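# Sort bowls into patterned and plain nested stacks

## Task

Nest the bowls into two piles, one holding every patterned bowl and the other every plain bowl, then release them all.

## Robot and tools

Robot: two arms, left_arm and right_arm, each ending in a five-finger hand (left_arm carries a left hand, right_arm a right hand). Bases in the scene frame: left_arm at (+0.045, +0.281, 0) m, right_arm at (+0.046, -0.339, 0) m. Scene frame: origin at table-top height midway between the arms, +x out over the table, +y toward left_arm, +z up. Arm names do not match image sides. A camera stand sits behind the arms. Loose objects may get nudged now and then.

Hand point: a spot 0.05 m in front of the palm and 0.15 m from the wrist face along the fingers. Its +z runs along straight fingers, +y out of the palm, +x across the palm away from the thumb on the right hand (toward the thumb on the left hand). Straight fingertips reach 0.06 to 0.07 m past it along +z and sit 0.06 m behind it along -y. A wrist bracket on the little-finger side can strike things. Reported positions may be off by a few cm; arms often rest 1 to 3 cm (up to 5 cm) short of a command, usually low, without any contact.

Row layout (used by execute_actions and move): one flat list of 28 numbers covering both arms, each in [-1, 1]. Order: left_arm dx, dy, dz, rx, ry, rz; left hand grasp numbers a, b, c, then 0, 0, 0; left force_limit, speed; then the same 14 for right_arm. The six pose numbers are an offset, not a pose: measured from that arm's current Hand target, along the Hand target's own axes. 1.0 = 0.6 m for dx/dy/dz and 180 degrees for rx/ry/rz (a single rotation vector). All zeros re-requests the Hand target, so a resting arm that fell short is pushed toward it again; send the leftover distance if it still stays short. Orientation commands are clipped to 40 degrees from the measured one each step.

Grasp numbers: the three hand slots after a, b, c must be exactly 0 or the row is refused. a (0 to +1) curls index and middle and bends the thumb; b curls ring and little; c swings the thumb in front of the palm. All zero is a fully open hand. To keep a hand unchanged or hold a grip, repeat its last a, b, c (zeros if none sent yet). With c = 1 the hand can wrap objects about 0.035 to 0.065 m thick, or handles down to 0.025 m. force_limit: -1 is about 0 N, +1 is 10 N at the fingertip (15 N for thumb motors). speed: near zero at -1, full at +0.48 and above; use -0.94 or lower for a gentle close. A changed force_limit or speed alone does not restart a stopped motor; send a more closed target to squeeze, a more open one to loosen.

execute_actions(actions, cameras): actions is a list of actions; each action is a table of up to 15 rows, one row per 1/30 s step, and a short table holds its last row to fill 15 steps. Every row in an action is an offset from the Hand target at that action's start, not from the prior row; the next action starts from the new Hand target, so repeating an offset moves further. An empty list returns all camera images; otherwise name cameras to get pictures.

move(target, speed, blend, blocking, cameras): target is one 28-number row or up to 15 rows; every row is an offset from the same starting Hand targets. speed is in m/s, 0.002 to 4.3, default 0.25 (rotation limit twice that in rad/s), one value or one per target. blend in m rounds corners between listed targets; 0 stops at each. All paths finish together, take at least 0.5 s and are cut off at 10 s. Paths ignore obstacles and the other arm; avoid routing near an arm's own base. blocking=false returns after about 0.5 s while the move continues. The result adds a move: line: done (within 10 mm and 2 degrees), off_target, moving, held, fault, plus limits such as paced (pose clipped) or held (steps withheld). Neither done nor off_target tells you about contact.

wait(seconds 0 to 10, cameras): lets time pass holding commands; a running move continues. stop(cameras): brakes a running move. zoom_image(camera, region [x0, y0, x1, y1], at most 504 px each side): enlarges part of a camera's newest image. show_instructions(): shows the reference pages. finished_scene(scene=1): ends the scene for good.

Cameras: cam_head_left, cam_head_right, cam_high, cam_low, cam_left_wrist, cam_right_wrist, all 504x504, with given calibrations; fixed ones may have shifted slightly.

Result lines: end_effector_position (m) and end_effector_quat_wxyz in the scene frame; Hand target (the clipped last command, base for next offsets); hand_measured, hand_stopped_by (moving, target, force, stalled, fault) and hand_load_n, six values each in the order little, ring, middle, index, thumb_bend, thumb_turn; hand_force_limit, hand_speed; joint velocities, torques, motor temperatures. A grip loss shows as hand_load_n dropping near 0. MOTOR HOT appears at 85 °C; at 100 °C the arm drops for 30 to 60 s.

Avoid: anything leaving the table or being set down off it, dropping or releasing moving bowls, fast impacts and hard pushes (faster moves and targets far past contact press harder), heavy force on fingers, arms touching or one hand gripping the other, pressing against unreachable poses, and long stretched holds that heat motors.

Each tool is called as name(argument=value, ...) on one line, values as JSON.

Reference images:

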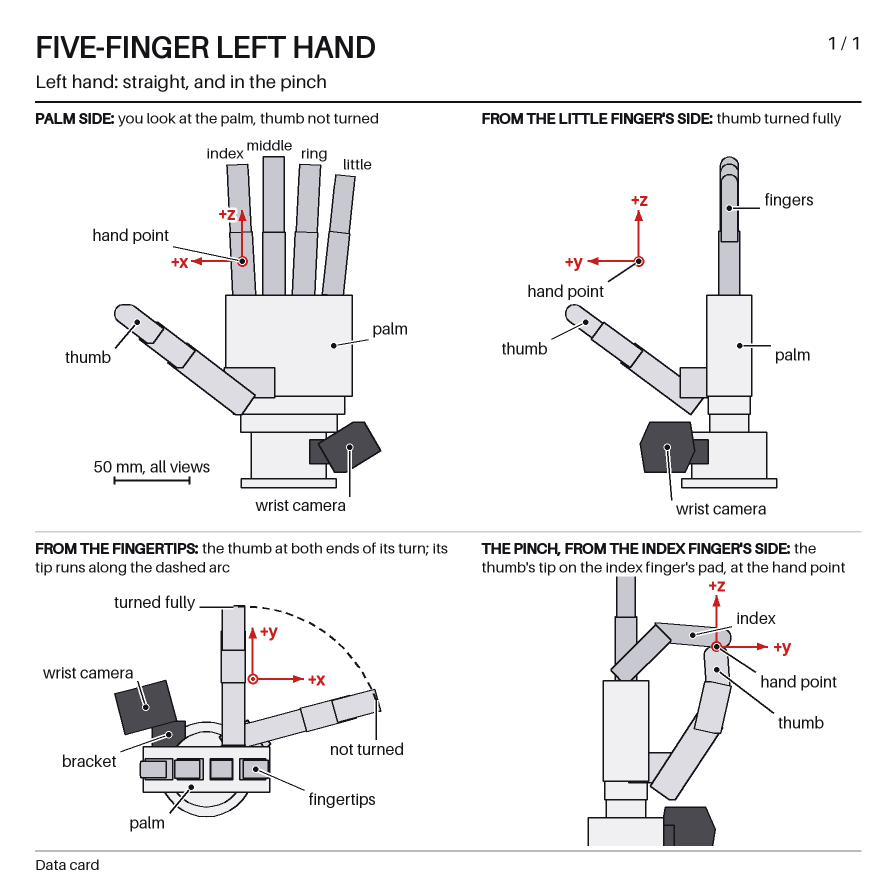

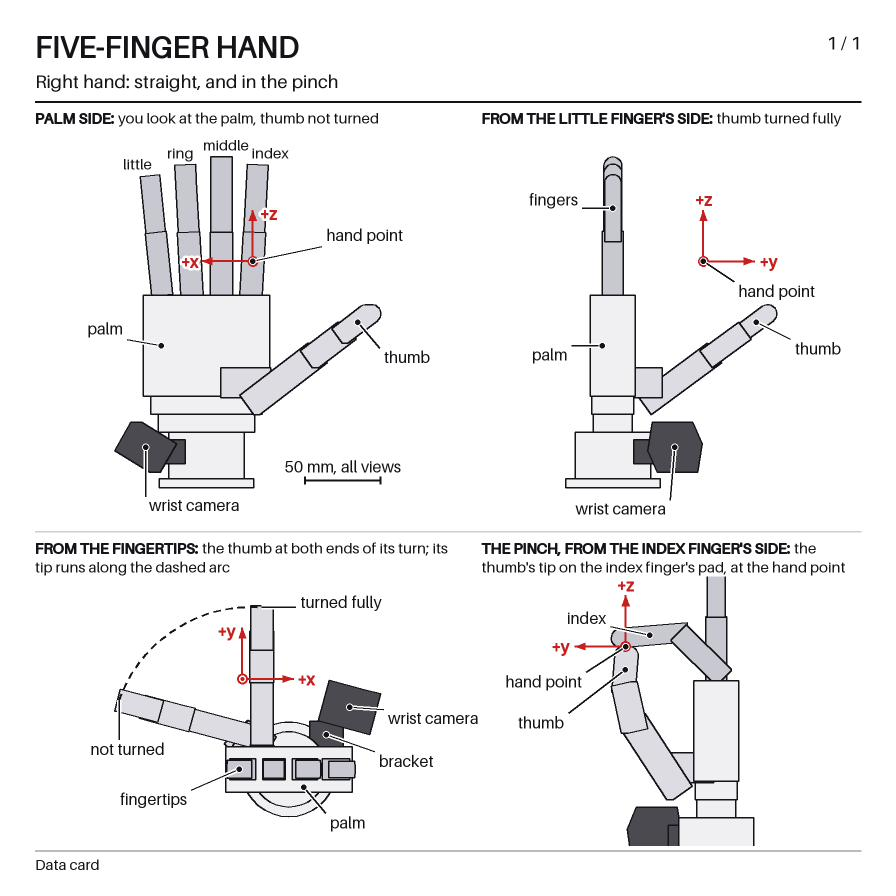

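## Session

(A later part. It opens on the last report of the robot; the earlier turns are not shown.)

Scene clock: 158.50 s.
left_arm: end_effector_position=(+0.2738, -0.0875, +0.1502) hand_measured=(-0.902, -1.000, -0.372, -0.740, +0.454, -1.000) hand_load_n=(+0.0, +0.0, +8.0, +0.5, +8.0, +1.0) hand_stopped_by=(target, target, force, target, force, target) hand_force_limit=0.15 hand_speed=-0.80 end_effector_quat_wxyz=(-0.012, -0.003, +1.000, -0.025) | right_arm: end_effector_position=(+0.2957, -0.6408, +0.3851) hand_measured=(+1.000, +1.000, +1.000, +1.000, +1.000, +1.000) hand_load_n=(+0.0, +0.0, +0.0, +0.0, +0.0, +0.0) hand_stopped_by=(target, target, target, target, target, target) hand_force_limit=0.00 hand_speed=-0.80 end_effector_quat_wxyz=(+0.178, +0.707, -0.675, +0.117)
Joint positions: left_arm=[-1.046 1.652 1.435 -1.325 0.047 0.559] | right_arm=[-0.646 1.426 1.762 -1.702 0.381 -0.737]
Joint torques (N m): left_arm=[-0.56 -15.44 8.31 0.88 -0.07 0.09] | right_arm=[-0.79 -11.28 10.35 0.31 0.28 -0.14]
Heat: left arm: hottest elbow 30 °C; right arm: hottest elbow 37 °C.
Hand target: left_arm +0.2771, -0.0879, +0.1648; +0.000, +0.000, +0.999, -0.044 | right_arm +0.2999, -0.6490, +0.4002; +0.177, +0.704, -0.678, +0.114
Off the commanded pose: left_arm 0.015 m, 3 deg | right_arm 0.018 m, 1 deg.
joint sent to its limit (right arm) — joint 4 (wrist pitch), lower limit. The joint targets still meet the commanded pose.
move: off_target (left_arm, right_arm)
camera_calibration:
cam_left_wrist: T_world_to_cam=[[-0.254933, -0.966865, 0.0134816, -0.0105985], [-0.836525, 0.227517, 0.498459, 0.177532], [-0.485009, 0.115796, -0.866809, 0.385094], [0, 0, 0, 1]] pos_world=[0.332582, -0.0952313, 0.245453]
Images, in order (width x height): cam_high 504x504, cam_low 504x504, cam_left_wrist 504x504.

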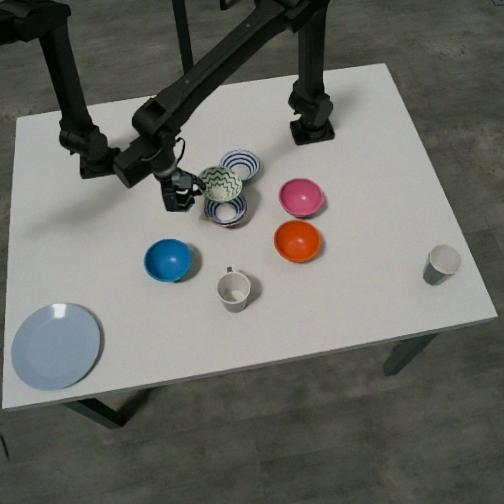

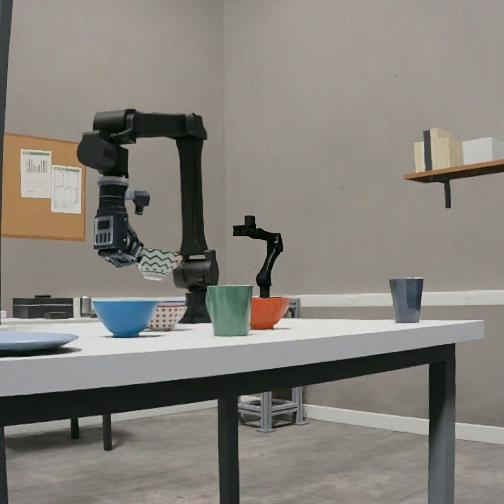

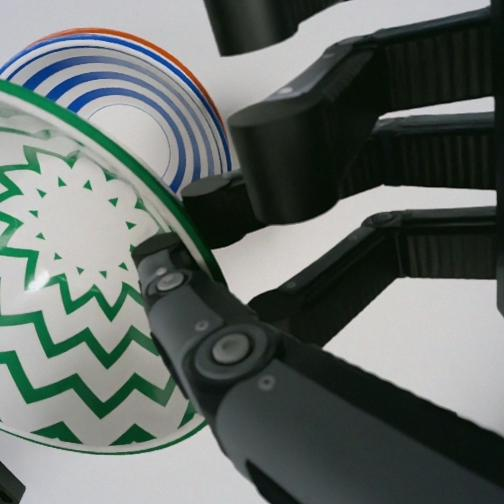

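move(target=[0.0188,0.0248,0.143,-0.011,0,0,0.97,1,1,0,0,0,0.15,-0.8,0,0,0,0,0,0,0,0,0,0,0,0,0,-0.8], speed=0.1, cameras=["cam_left_wrist", "cam_low", "cam_high"])

zoom_image(camera="cam_low", region=[60, 200, 220, 360])

zoom_image(camera="cam_high", region=[165, 155, 275, 250])

Scene clock: 161.37 s.
left_arm: end_effector_position=(+0.2692, -0.0759, +0.0830) hand_measured=(-0.902, -1.000, -0.372, -0.740, +0.454, -1.000) hand_load_n=(+0.0, +0.0, +8.0, +0.5, +8.0, +1.0) hand_stopped_by=(target, target, force, target, force, target) hand_force_limit=0.15 hand_speed=-0.80 end_effector_quat_wxyz=(-0.001, -0.003, +1.000, -0.029) | right_arm: end_effector_position=(+0.2957, -0.6408, +0.3851) hand_measured=(+1.000, +1.000, +1.000, +1.000, +1.000, +1.000) hand_load_n=(+0.0, +0.0, +0.0, +0.0, +0.0, +0.5) hand_stopped_by=(target, target, target, target, target, target) hand_force_limit=0.00 hand_speed=-0.80 end_effector_quat_wxyz=(+0.178, +0.707, -0.675, +0.117)
Joint positions: left_arm=[-1.047 1.661 1.265 -1.127 0.032 0.557] | right_arm=[-0.646 1.426 1.762 -1.702 0.381 -0.737]
Joint torques (N m): left_arm=[-1.9 -11.52 7.8 0.9 -0.26 -0.03] | right_arm=[-0.79 -11.28 10.35 0.34 0.27 -0.14]
Heat: left arm: hottest elbow 30 °C; right arm: hottest elbow 37 °C.
Hand target: left_arm +0.2658, -0.0805, +0.0780; +0.000, +0.000, +1.000, -0.027 | right_arm +0.2999, -0.6490, +0.4002; +0.177, +0.704, -0.678, +0.114
Off the commanded pose: left_arm 0.008 m, 0 deg | right_arm 0.018 m, 1 deg.
joint sent to its limit (right arm) — joint 4 (wrist pitch), lower limit. The joint targets still meet the commanded pose.
move: off_target (right_arm)
camera_calibration:
cam_left_wrist: T_world_to_cam=[[-0.25356, -0.967207, 0.0147823, -0.0000684802], [-0.847928, 0.229593, 0.477812, 0.209398], [-0.465537, 0.10862, -0.878338, 0.318465], [0, 0, 0, 1]] pos_world=[0.325795, -0.0827342, 0.179668]
Images, in order (width x height): cam_high 504x504, cam_low 504x504, cam_left_wrist 504x504.

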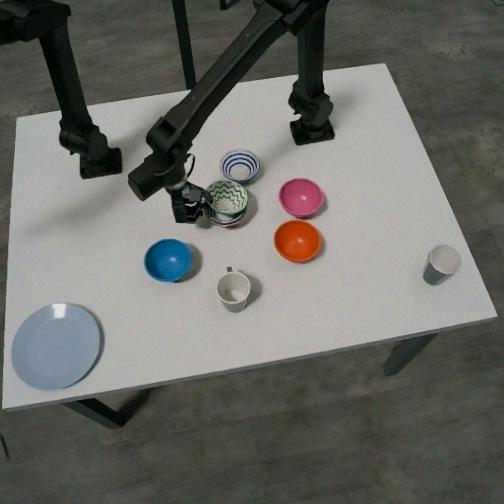

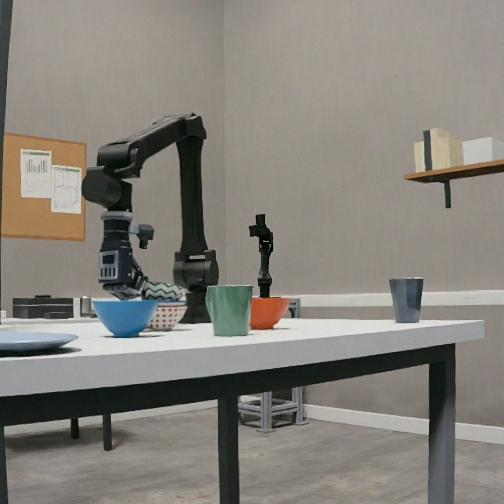

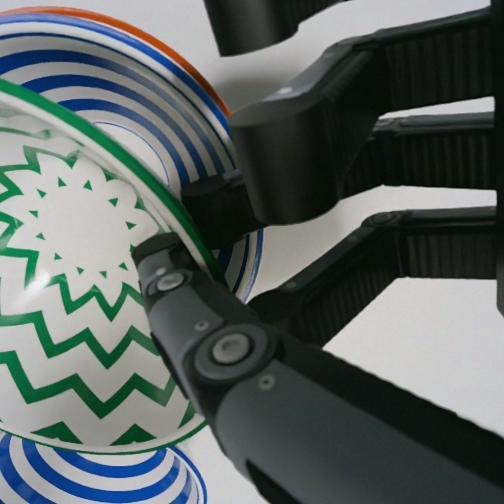

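Scaled by 3.150 from the camera's 504x504 image, which has a finer 720x720 frame.

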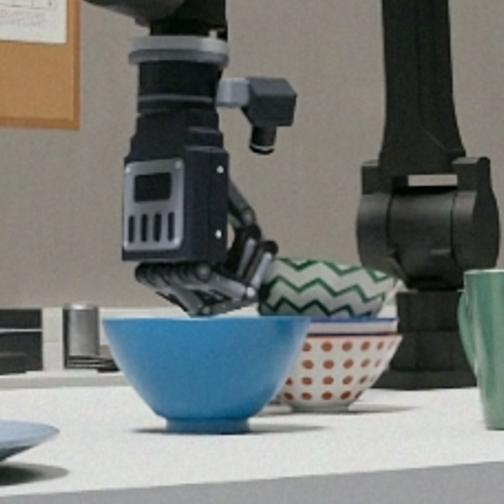

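Scaled by 4.582 from the camera's 504x504 image, which has a finer 720x720 frame.

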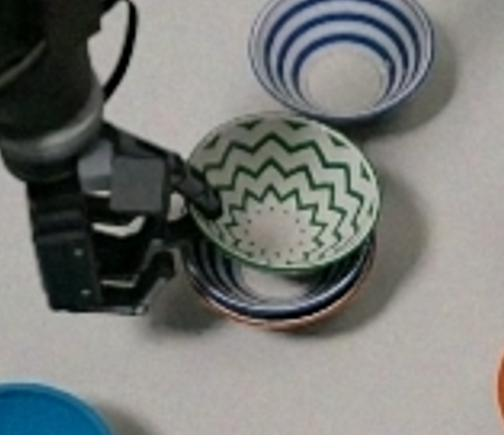

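move(target=[-0.0012,-0.012,0.0248,0,0,0,0.97,1,1,0,0,0,0.15,-0.8,0,0,0,0,0,0,0,0,0,0,0,0,0,-0.8], speed=0.05, cameras=["cam_left_wrist", "cam_low", "cam_high"])

zoom_image(camera="cam_low", region=[60, 200, 220, 360])

zoom_image(camera="cam_high", region=[165, 155, 275, 250])

Scene clock: 162.80 s.
left_arm: end_effector_position=(+0.2701, -0.0830, +0.0715) hand_measured=(-0.902, -1.000, -0.372, -0.740, +0.454, -1.000) hand_load_n=(+0.0, +0.0, +6.5, +0.0, +8.0, +0.5) hand_stopped_by=(target, target, force, target, force, target) hand_force_limit=0.15 hand_speed=-0.80 end_effector_quat_wxyz=(+0.001, -0.002, +1.000, -0.030) | right_arm: end_effector_position=(+0.2957, -0.6408, +0.3851) hand_measured=(+1.000, +1.000, +1.000, +1.000, +1.000, +1.000) hand_load_n=(+0.0, +0.0, +0.0, +0.0, +0.0, +0.0) hand_stopped_by=(target, target, target, target, target, target) hand_force_limit=0.00 hand_speed=-0.80 end_effector_quat_wxyz=(+0.178, +0.707, -0.675, +0.117)
Joint positions: left_arm=[-1.055 1.686 1.265 -1.098 0.029 0.552] | right_arm=[-0.646 1.426 1.762 -1.702 0.381 -0.737]
Joint torques (N m): left_arm=[-1.85 -11.05 7.77 0.95 -0.17 -0.06] | right_arm=[-0.85 -11.34 10.33 0.32 0.27 -0.13]
Heat: left arm: hottest elbow 30 °C; right arm: hottest elbow 37 °C.
Hand target: left_arm +0.2665, -0.0886, +0.0635; +0.000, +0.000, +1.000, -0.027 | right_arm +0.2999, -0.6490, +0.4002; +0.177, +0.704, -0.678, +0.114
Off the commanded pose: left_arm 0.010 m, 0 deg | right_arm 0.018 m, 1 deg.
joint sent to its limit (right arm) — joint 4 (wrist pitch), lower limit. The joint targets still meet the commanded pose.
move: off_target (right_arm)
camera_calibration:
cam_left_wrist: T_world_to_cam=[[-0.256488, -0.96642, 0.0157098, -0.00577425], [-0.84927, 0.233097, 0.473715, 0.218295], [-0.461469, 0.10816, -0.880538, 0.30855], [0, 0, 0, 1]] pos_world=[0.326296, -0.0898371, 0.168371]
Images, in order (width x height): cam_high 504x504, cam_low 504x504, cam_left_wrist 504x504.

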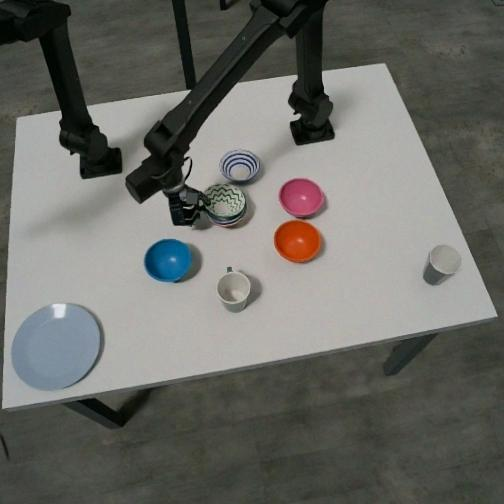

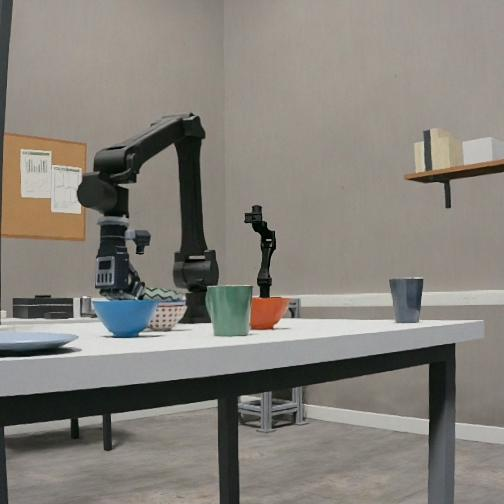

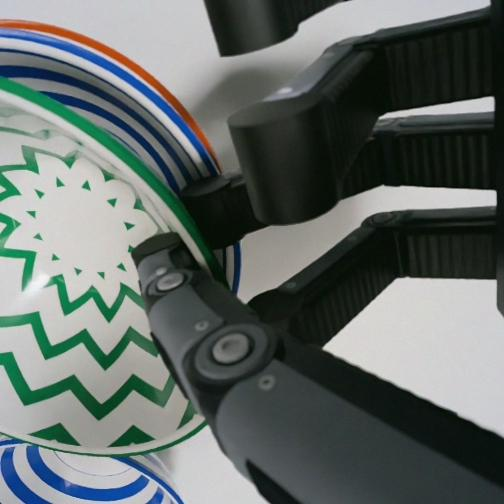

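Scaled by 3.150 from the camera's 504x504 image, which has a finer 720x720 frame.

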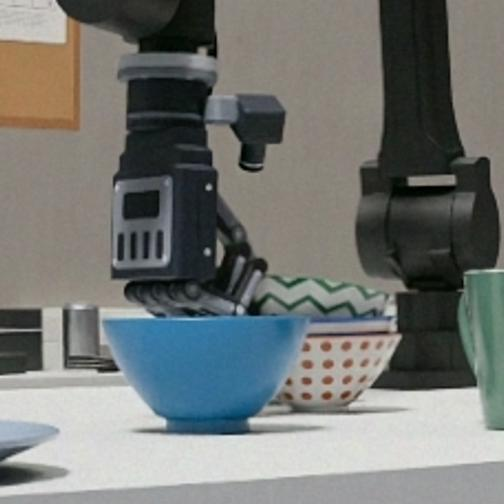

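Scaled by 4.582 from the camera's 504x504 image, which has a finer 720x720 frame.

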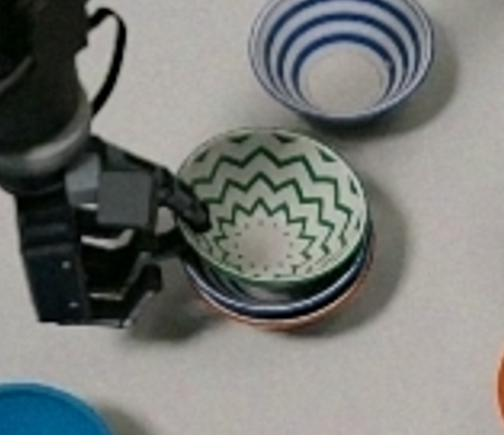

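move(target=[0,0,-0.03,0,0,0,0.97,1,1,0,0,0,0.15,-0.8,0,0,0,0,0,0,0,0,0,0,0,0,0,-0.8], speed=0.05)

Scene clock: 164.83 s.
left_arm: end_effector_position=(+0.2685, -0.0805, +0.0721) hand_measured=(-0.902, -1.000, -0.372, -0.740, +0.454, -1.000) hand_load_n=(+0.0, +0.0, +6.5, +0.0, +8.5, +1.0) hand_stopped_by=(target, target, force, target, force, target) hand_force_limit=0.15 hand_speed=-0.80 end_effector_quat_wxyz=(-0.002, -0.002, +1.000, -0.025) | right_arm: end_effector_position=(+0.2957, -0.6408, +0.3851) hand_measured=(+1.000, +1.000, +1.000, +1.000, +1.000, +1.000) hand_load_n=(+0.0, +0.0, +0.0, +0.0, +0.0, +0.0) hand_stopped_by=(target, target, target, target, target, target) hand_force_limit=0.00 hand_speed=-0.80 end_effector_quat_wxyz=(+0.178, +0.707, -0.675, +0.117)
Joint positions: left_arm=[-1.055 1.686 1.265 -1.11 0.029 0.551] | right_arm=[-0.646 1.426 1.762 -1.702 0.381 -0.737]
Joint torques (N m): left_arm=[-1.9 -12.92 9.95 -0.29 -0.16 -0.05] | right_arm=[-0.85 -11.34 10.33 0.32 0.27 -0.13]
Heat: left arm: hottest elbow 30 °C; right arm: hottest elbow 37 °C.
Hand target: left_arm +0.2665, -0.0876, +0.0815; +0.000, +0.000, +1.000, -0.027 | right_arm +0.2999, -0.6490, +0.4002; +0.177, +0.704, -0.678, +0.114
Off the commanded pose: left_arm 0.012 m, 0 deg | right_arm 0.018 m, 1 deg.
joint sent to its limit (right arm) — joint 4 (wrist pitch), lower limit. The joint targets still meet the commanded pose.
move: off_target (left_arm, right_arm)

move(target=[0,-0.0133,-0.0917,0,0,0,0.3,1,1,0,0,0,0.15,-0.9,0,0,0,0,0,0,0,0,0,0,0,0,0,-0.8], speed=0.025, cameras=["cam_left_wrist", "cam_low", "cam_high"])

zoom_image(camera="cam_low", region=[60, 200, 220, 360])

zoom_image(camera="cam_high", region=[165, 155, 275, 250])

Scene clock: 170.20 s.
left_arm: end_effector_position=(+0.2631, -0.0762, +0.1134) hand_measured=(-0.970, -0.944, +0.300, +0.600, +0.726, -1.000) hand_load_n=(+0.0, +0.0, +0.0, +0.0, +0.0, +0.0) hand_stopped_by=(target, target, target, target, target, target) hand_force_limit=0.15 hand_speed=-0.90 end_effector_quat_wxyz=(-0.015, -0.004, +1.000, -0.002) | right_arm: end_effector_position=(+0.2957, -0.6408, +0.3851) hand_measured=(+1.000, +1.000, +1.000, +1.000, +1.000, +1.000) hand_load_n=(+0.0, +0.5, +0.0, +0.0, +0.0, +0.0) hand_stopped_by=(target, target, target, target, target, target) hand_force_limit=0.00 hand_speed=-0.80 end_effector_quat_wxyz=(+0.178, +0.707, -0.675, +0.117)
Joint positions: left_arm=[-1.06 1.67 1.35 -1.265 0.028 0.545] | right_arm=[-0.646 1.426 1.762 -1.702 0.381 -0.737]
Joint torques (N m): left_arm=[-1.85 -14.27 12.07 0.13 -0.08 -0.02] | right_arm=[-0.85 -11.28 10.33 0.34 0.27 -0.14]
Heat: left arm: hottest elbow 30 °C; right arm: hottest elbow 37 °C.
Hand target: left_arm +0.2665, -0.0926, +0.1368; +0.000, +0.000, +1.000, -0.027 | right_arm +0.2999, -0.6490, +0.4002; +0.177, +0.704, -0.678, +0.114
Off the commanded pose: left_arm 0.029 m, 3 deg | right_arm 0.018 m, 1 deg.
joint sent to its limit (right arm) — joint 4 (wrist pitch), lower limit. The joint targets still meet the commanded pose.
move: off_target (left_arm, right_arm)
camera_calibration:
cam_left_wrist: T_world_to_cam=[[-0.254092, -0.966721, -0.0297929, 0.00283645], [-0.83334, 0.203192, 0.51406, 0.179732], [-0.490899, 0.155446, -0.857237, 0.350134], [0, 0, 0, 1]] pos_world=[0.322379, -0.088205, 0.207839]
Images, in order (width x height): cam_high 504x504, cam_low 504x504, cam_left_wrist 504x504.

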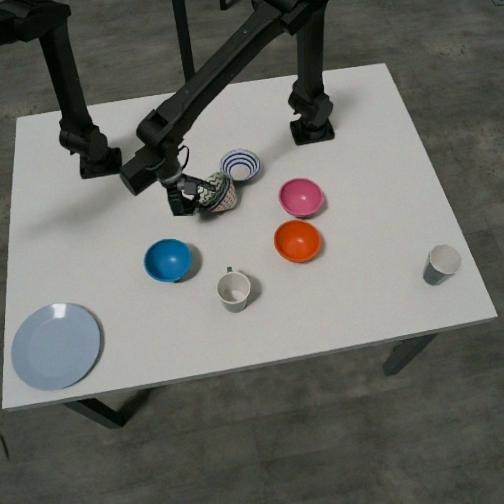

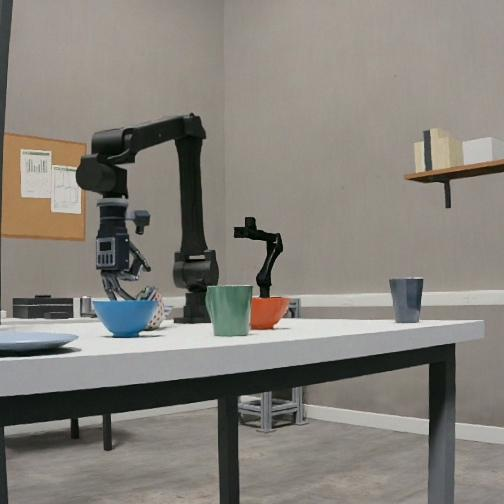

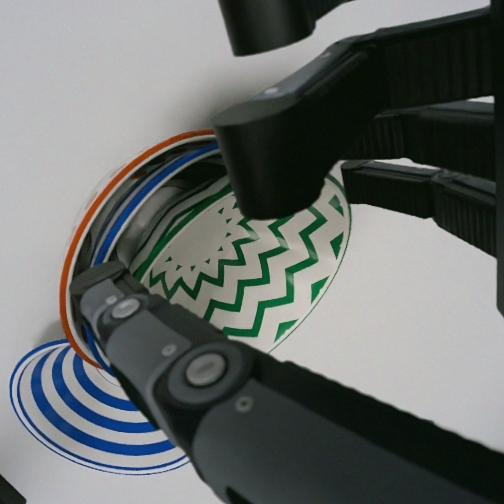

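Scaled by 3.150 from the camera's 504x504 image, which has a finer 720x720 frame.

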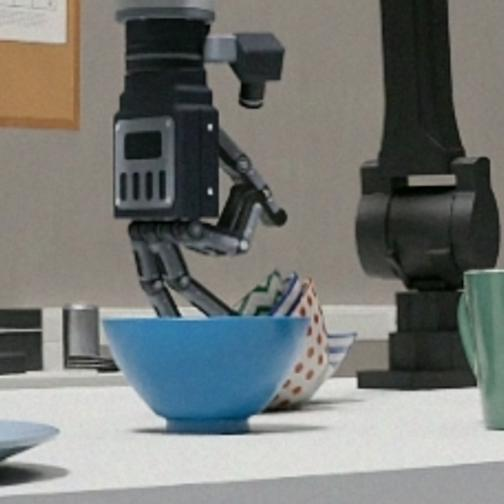

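Scaled by 4.582 from the camera's 504x504 image, which has a finer 720x720 frame.

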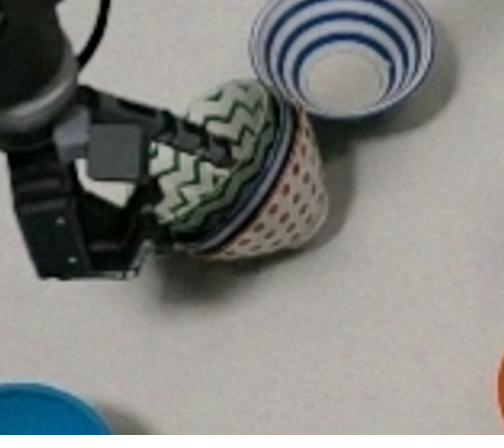

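move(target=[0,-0.02,-0.1,0,0,0,0.3,1,1,0,0,0,0.15,-0.9,0,0,0,0,0,0,0,0,0,0,0,0,0,-0.8], speed=0.06, cameras=["cam_left_wrist", "cam_low", "cam_high", "cam_head_right"])

zoom_image(camera="cam_low", region=[60, 200, 220, 360])

zoom_image(camera="cam_high", region=[165, 155, 275, 250])

zoom_image(camera="cam_head_right", region=[150, 310, 290, 430])

Scene clock: 172.67 s.
left_arm: end_effector_position=(+0.2653, -0.0870, +0.1705) hand_measured=(-0.970, -0.944, +0.300, +0.600, +0.726, -1.000) hand_load_n=(+0.0, +0.0, +0.0, +0.0, +0.0, +0.0) hand_stopped_by=(target, target, target, target, target, target) hand_force_limit=0.15 hand_speed=-0.90 end_effector_quat_wxyz=(-0.016, -0.003, +1.000, +0.000) | right_arm: end_effector_position=(+0.2957, -0.6408, +0.3851) hand_measured=(+1.000, +1.000, +1.000, +1.000, +1.000, +1.000) hand_load_n=(+0.0, +0.0, +0.0, +0.0, +0.0, -0.5) hand_stopped_by=(target, target, target, target, target, target) hand_force_limit=0.00 hand_speed=-0.80 end_effector_quat_wxyz=(+0.178, +0.707, -0.675, +0.117)
Joint positions: left_arm=[-1.067 1.663 1.495 -1.42 0.028 0.538] | right_arm=[-0.646 1.426 1.762 -1.702 0.381 -0.737]
Joint torques (N m): left_arm=[-1.85 -14.62 12.9 0.06 -0.09 -0.05] | right_arm=[-0.91 -11.34 10.35 0.32 0.27 -0.14]
Heat: left arm: hottest elbow 31 °C; right arm: hottest elbow 37 °C.
Hand target: left_arm +0.2665, -0.1015, +0.1974; +0.000, +0.000, +1.000, -0.027 | right_arm +0.2999, -0.6490, +0.4002; +0.177, +0.704, -0.678, +0.114
Off the commanded pose: left_arm 0.030 m, 4 deg | right_arm 0.018 m, 1 deg.
joint sent to its limit (right arm) — joint 4 (wrist pitch), lower limit. The joint targets still meet the commanded pose.
move: off_target (left_arm, right_arm)
camera_calibration:
cam_left_wrist: T_world_to_cam=[[-0.254947, -0.966413, -0.0323688, -0.00457268], [-0.832268, 0.20227, 0.516155, 0.153826], [-0.492272, 0.158532, -0.855883, 0.402255], [0, 0, 0, 1]] pos_world=[0.324878, -0.0993037, 0.264737]
Images, in order (width x height): cam_head_right 504x504, cam_high 504x504, cam_low 504x504, cam_left_wrist 504x504.

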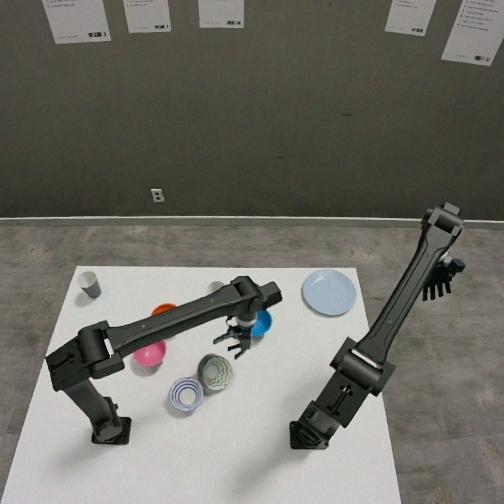

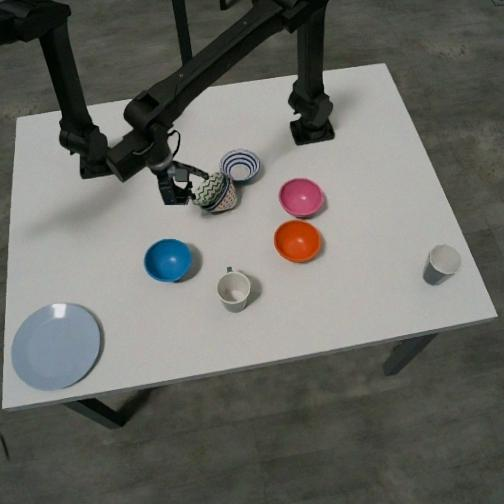

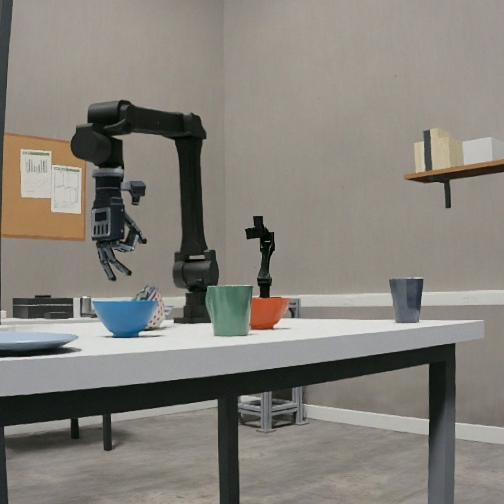

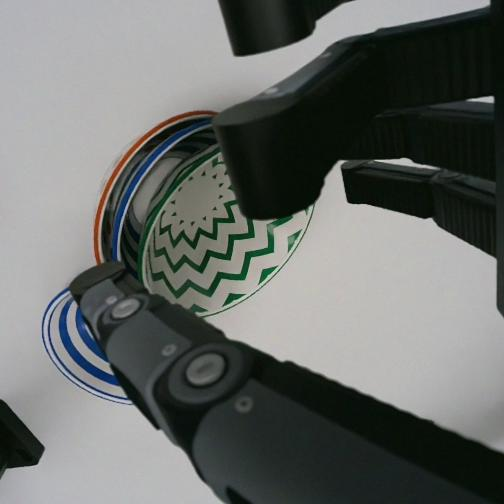

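Scaled by 3.150 from the camera's 504x504 image, which has a finer 720x720 frame.

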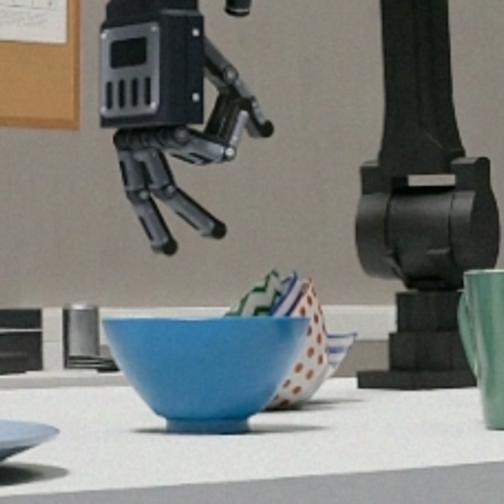

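Scaled by 4.582 from the camera's 504x504 image, which has a finer 720x720 frame.

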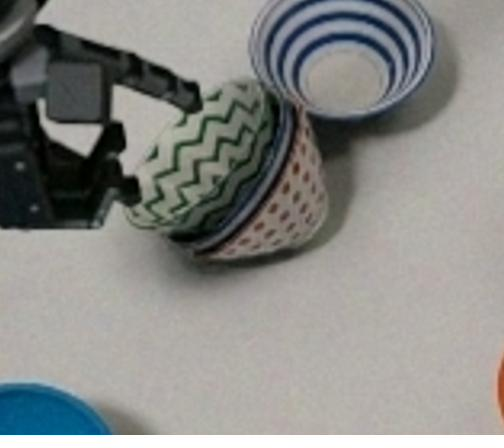

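Scaled by 3.600 from the camera's 504x504 image, which has a finer 720x720 frame.

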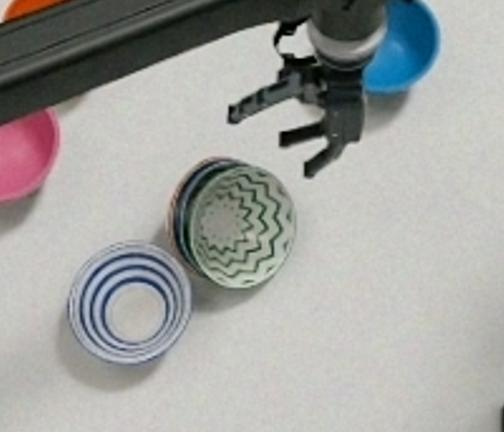

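move(target=[0.1133,0.1218,0.0975,-0.017,0,0.2222,0.4,0.35,1,0,0,0,0.15,-0.3,0,0,0,0,0,0,0,0,0,0,0,0,0,-0.8], speed=0.12, cameras=["cam_left_wrist", "cam_low", "cam_high"])

zoom_image(camera="cam_low", region=[60, 200, 220, 360])

zoom_image(camera="cam_high", region=[165, 155, 275, 250])

Scene clock: 179.10 s.
left_arm: end_effector_position=(+0.2006, -0.0283, +0.1291) hand_measured=(+0.340, +0.276, +0.262, +0.270, +0.456, -1.000) hand_load_n=(-0.5, +0.0, +0.0, +0.0, +0.0, +0.0) hand_stopped_by=(target, target, target, target, target, target) hand_force_limit=0.15 hand_speed=-0.30 end_effector_quat_wxyz=(-0.002, +0.332, +0.943, +0.013) | right_arm: end_effector_position=(+0.2957, -0.6408, +0.3851) hand_measured=(+1.000, +1.000, +1.000, +1.000, +1.000, +1.000) hand_load_n=(+0.5, +0.0, +0.0, +0.0, +0.0, +0.0) hand_stopped_by=(target, target, target, target, target, target) hand_force_limit=0.00 hand_speed=-0.80 end_effector_quat_wxyz=(+0.178, +0.707, -0.675, +0.117)
Joint positions: left_arm=[-1.254 1.453 1.135 -1.276 -0.013 1.034] | right_arm=[-0.646 1.426 1.762 -1.702 0.381 -0.737]
Joint torques (N m): left_arm=[-1.85 -11.28 7.5 0.92 -0.23 0.11] | right_arm=[-0.79 -11.28 10.33 0.32 0.27 -0.14]
Heat: left arm: hottest elbow 31 °C; right arm: hottest elbow 38 °C.
Hand target: left_arm +0.1985, -0.0317, +0.1352; +0.009, +0.341, +0.940, +0.001 | right_arm +0.2999, -0.6490, +0.4002; +0.177, +0.704, -0.678, +0.114
Off the commanded pose: left_arm 0.007 m, 2 deg | right_arm 0.018 m, 1 deg.
joint sent to its limit (right arm) — joint 4 (wrist pitch), lower limit. The joint targets still meet the commanded pose.
move: off_target (right_arm)
camera_calibration:
cam_left_wrist: T_world_to_cam=[[-0.806636, -0.588031, -0.0596543, 0.159145], [-0.532745, 0.679643, 0.50425, 0.0644419], [-0.255971, 0.438526, -0.861495, 0.28688], [0, 0, 0, 1]] pos_world=[0.236136, -0.0760197, 0.224144]
Images, in order (width x height): cam_high 504x504, cam_low 504x504, cam_left_wrist 504x504.

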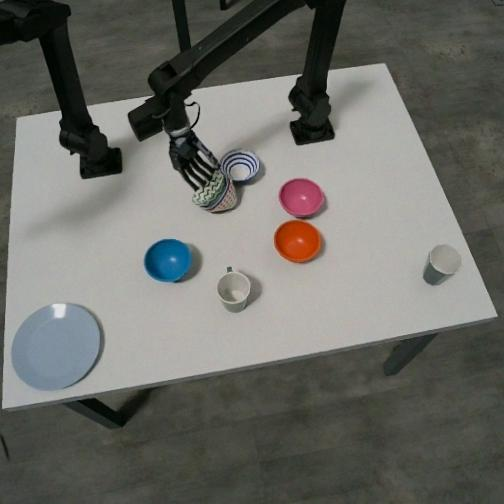

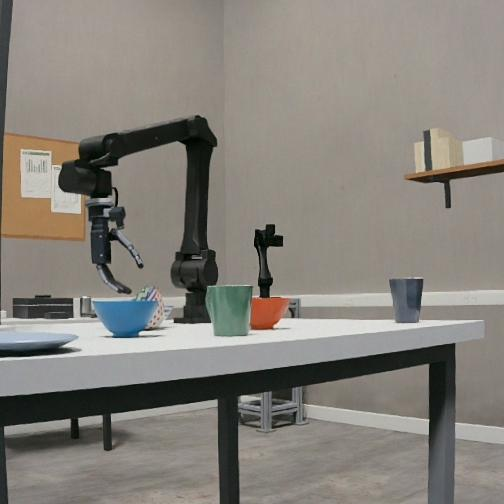

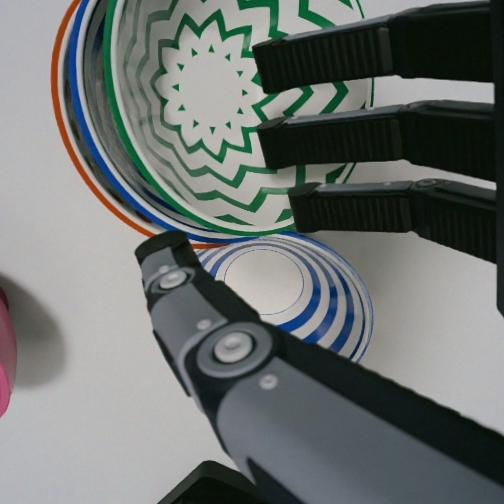

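Scaled by 3.150 from the camera's 504x504 image, which has a finer 720x720 frame.

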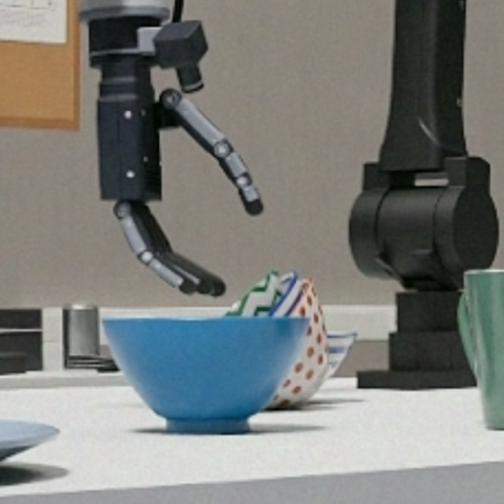

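Scaled by 4.582 from the camera's 504x504 image, which has a finer 720x720 frame.

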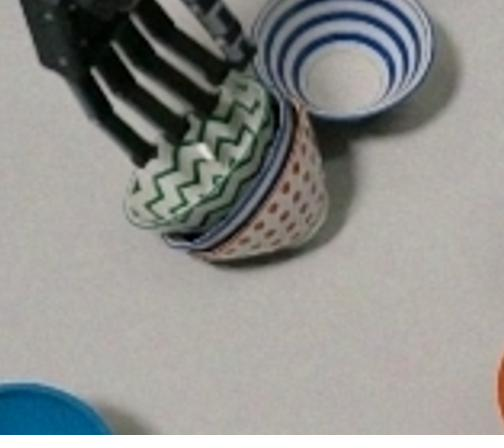

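move(target=[0,0.125,0,0,0,0,0.4,0.35,1,0,0,0,0.15,-0.3,0,0,0,0,0,0,0,0,0,0,0,0,0,-0.8], speed=0.06, cameras=["cam_left_wrist", "cam_low", "cam_high"])

zoom_image(camera="cam_low", region=[60, 200, 220, 360])

zoom_image(camera="cam_high", region=[165, 155, 275, 250])

Scene clock: 181.93 s.
left_arm: end_effector_position=(+0.2427, +0.0226, +0.1321) hand_measured=(+0.340, +0.276, +0.262, +0.270, +0.456, -1.000) hand_load_n=(+0.0, +0.0, +0.0, +0.0, +0.0, +0.0) hand_stopped_by=(target, target, target, target, target, target) hand_force_limit=0.15 hand_speed=-0.30 end_effector_quat_wxyz=(+0.001, +0.344, +0.939, +0.007) | right_arm: end_effector_position=(+0.2957, -0.6408, +0.3851) hand_measured=(+1.000, +1.000, +1.000, +1.000, +1.000, +1.000) hand_load_n=(+0.0, +0.0, +0.0, +0.0, +0.0, +0.0) hand_stopped_by=(target, target, target, target, target, target) hand_force_limit=0.00 hand_speed=-0.80 end_effector_quat_wxyz=(+0.178, +0.707, -0.675, +0.117)
Joint positions: left_arm=[-1.103 1.363 1.055 -1.271 -0.012 1.21] | right_arm=[-0.646 1.426 1.762 -1.702 0.381 -0.737]
Joint torques (N m): left_arm=[0.26 -9.88 7.23 0.7 -0.23 0.1] | right_arm=[-0.79 -11.34 10.33 0.31 0.27 -0.14]
Heat: left arm: hottest elbow 31 °C; right arm: hottest elbow 38 °C.
Hand target: left_arm +0.2467, +0.0259, +0.1357; +0.009, +0.341, +0.940, +0.001 | right_arm +0.2999, -0.6490, +0.4002; +0.177, +0.704, -0.678, +0.114
Off the commanded pose: left_arm 0.006 m, 1 deg | right_arm 0.018 m, 1 deg.
joint sent to its limit (right arm) — joint 4 (wrist pitch), lower limit. The joint targets still meet the commanded pose.
move: off_target (right_arm)
camera_calibration:
cam_left_wrist: T_world_to_cam=[[-0.820884, -0.568614, -0.053172, 0.225435], [-0.516409, 0.699298, 0.494271, 0.0475632], [-0.243867, 0.433198, -0.86768, 0.275994], [0, 0, 0, 1]] pos_world=[0.276924, -0.0246352, 0.227952]
Images, in order (width x height): cam_high 504x504, cam_low 504x504, cam_left_wrist 504x504.

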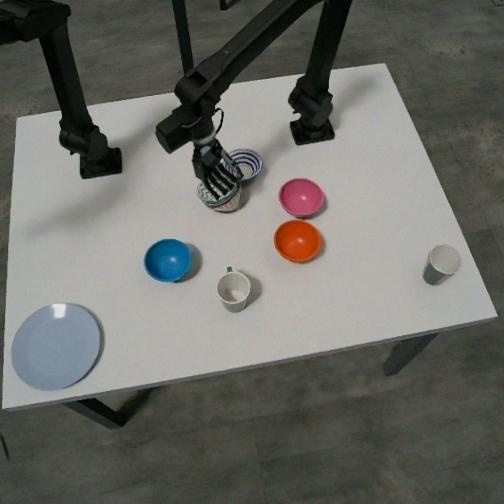

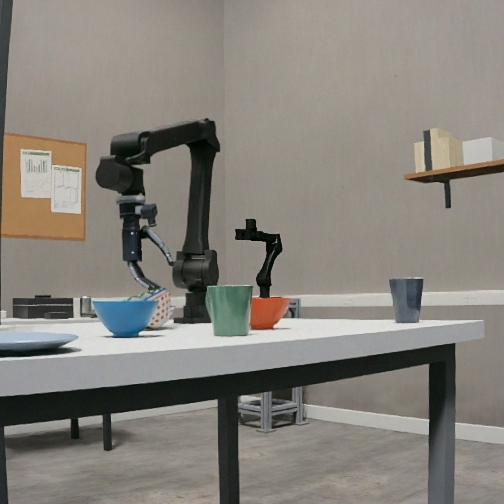

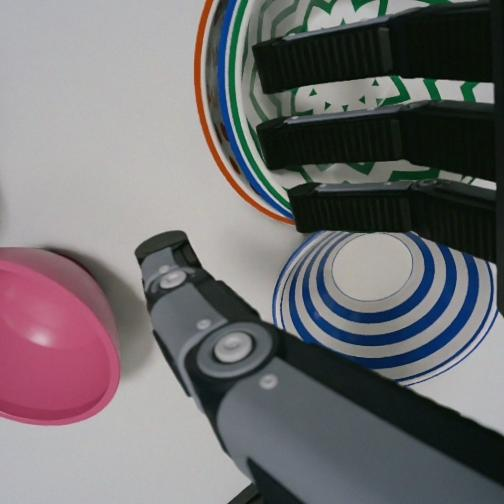

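Scaled by 3.150 from the camera's 504x504 image, which has a finer 720x720 frame.

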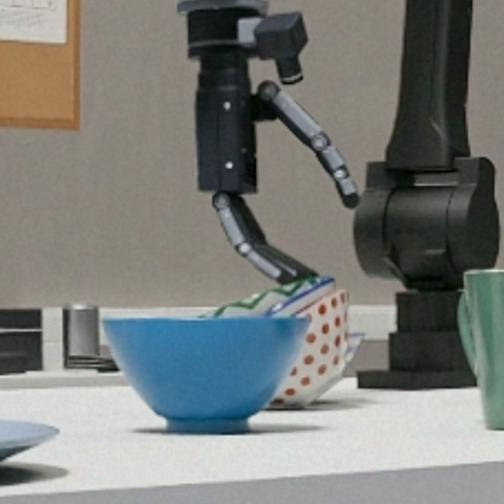

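Scaled by 4.582 from the camera's 504x504 image, which has a finer 720x720 frame.

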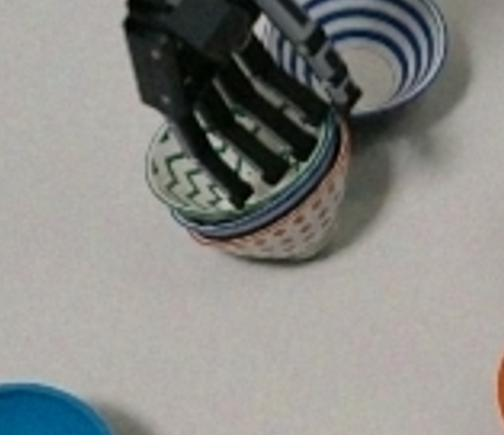

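move(target=[0,0.045,0.02,0,0,0,0.4,0.35,1,0,0,0,0.15,-0.3,0,0,0,0,0,0,0,0,0,0,0,0,0,-0.8], speed=0.03, cameras=["cam_left_wrist", "cam_low", "cam_high"])

zoom_image(camera="cam_low", region=[60, 200, 220, 360])

zoom_image(camera="cam_high", region=[165, 155, 275, 250])

Scene clock: 184.13 s.
left_arm: end_effector_position=(+0.2598, +0.0458, +0.1206) hand_measured=(+0.340, +0.276, +0.262, +0.270, +0.456, -1.000) hand_load_n=(+0.0, +0.0, +0.0, +0.0, +0.0, +0.0) hand_stopped_by=(target, target, target, target, target, target) hand_force_limit=0.15 hand_speed=-0.30 end_effector_quat_wxyz=(-0.001, +0.343, +0.939, +0.010) | right_arm: end_effector_position=(+0.2957, -0.6408, +0.3851) hand_measured=(+1.000, +1.000, +1.000, +1.000, +1.000, +1.000) hand_load_n=(+0.0, +0.0, +0.0, +0.0, +0.0, +0.0) hand_stopped_by=(target, target, target, target, target, target) hand_force_limit=0.00 hand_speed=-0.80 end_effector_quat_wxyz=(+0.178, +0.707, -0.675, +0.117)
Joint positions: left_arm=[-1.031 1.349 1.009 -1.244 -0.014 1.281] | right_arm=[-0.646 1.426 1.762 -1.702 0.381 -0.737]
Joint torques (N m): left_arm=[0.21 -9.29 7.45 0.95 -0.08 0.11] | right_arm=[-0.79 -11.34 10.33 0.32 0.28 -0.14]
Heat: left arm: hottest elbow 30 °C; right arm: hottest elbow 38 °C.
Hand target: left_arm +0.2642, +0.0466, +0.1240; +0.009, +0.342, +0.940, +0.001 | right_arm +0.2999, -0.6490, +0.4002; +0.177, +0.704, -0.678, +0.114
Off the commanded pose: left_arm 0.006 m, 2 deg | right_arm 0.018 m, 1 deg.
joint sent to its limit (right arm) — joint 4 (wrist pitch), lower limit. The joint targets still meet the commanded pose.
move: off_target (right_arm)
camera_calibration:
cam_left_wrist: T_world_to_cam=[[-0.820745, -0.568595, -0.0554763, 0.252255], [-0.515879, 0.695907, 0.499583, 0.0453329], [-0.245454, 0.438649, -0.864488, 0.259924], [0, 0, 0, 1]] pos_world=[0.294223, -0.00213155, 0.216048]
Images, in order (width x height): cam_high 504x504, cam_low 504x504, cam_left_wrist 504x504.

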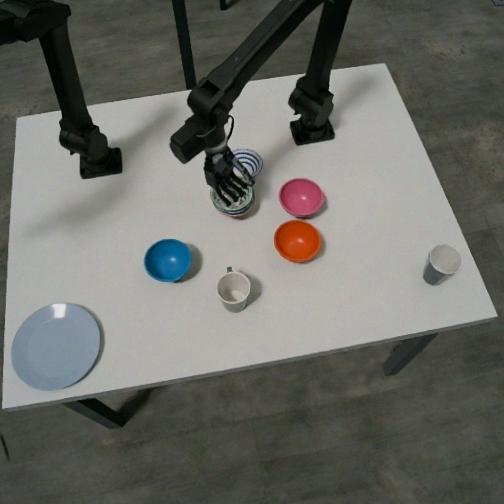

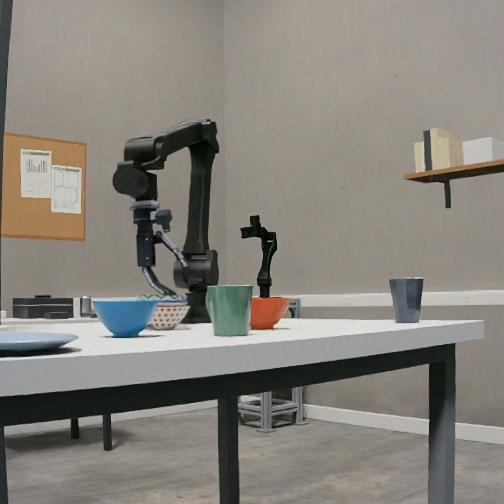

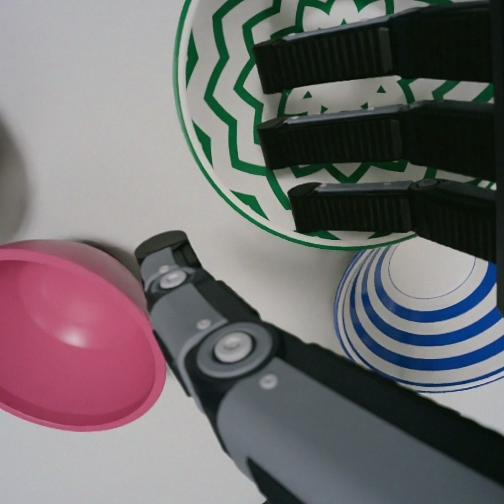

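Scaled by 3.150 from the camera's 504x504 image, which has a finer 720x720 frame.

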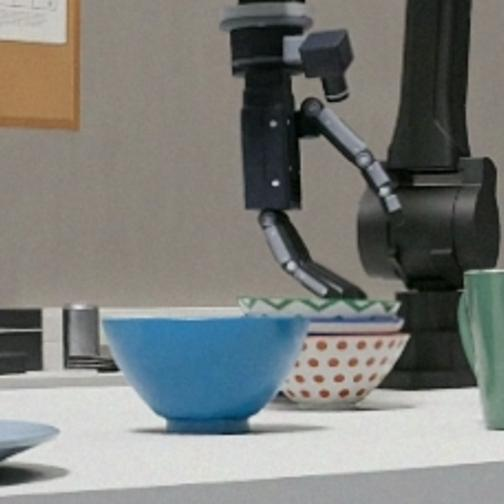

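Scaled by 4.582 from the camera's 504x504 image, which has a finer 720x720 frame.

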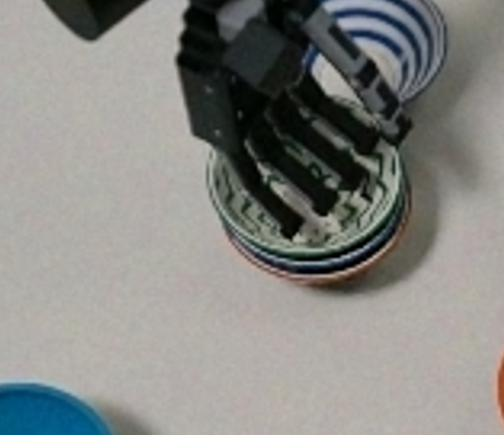

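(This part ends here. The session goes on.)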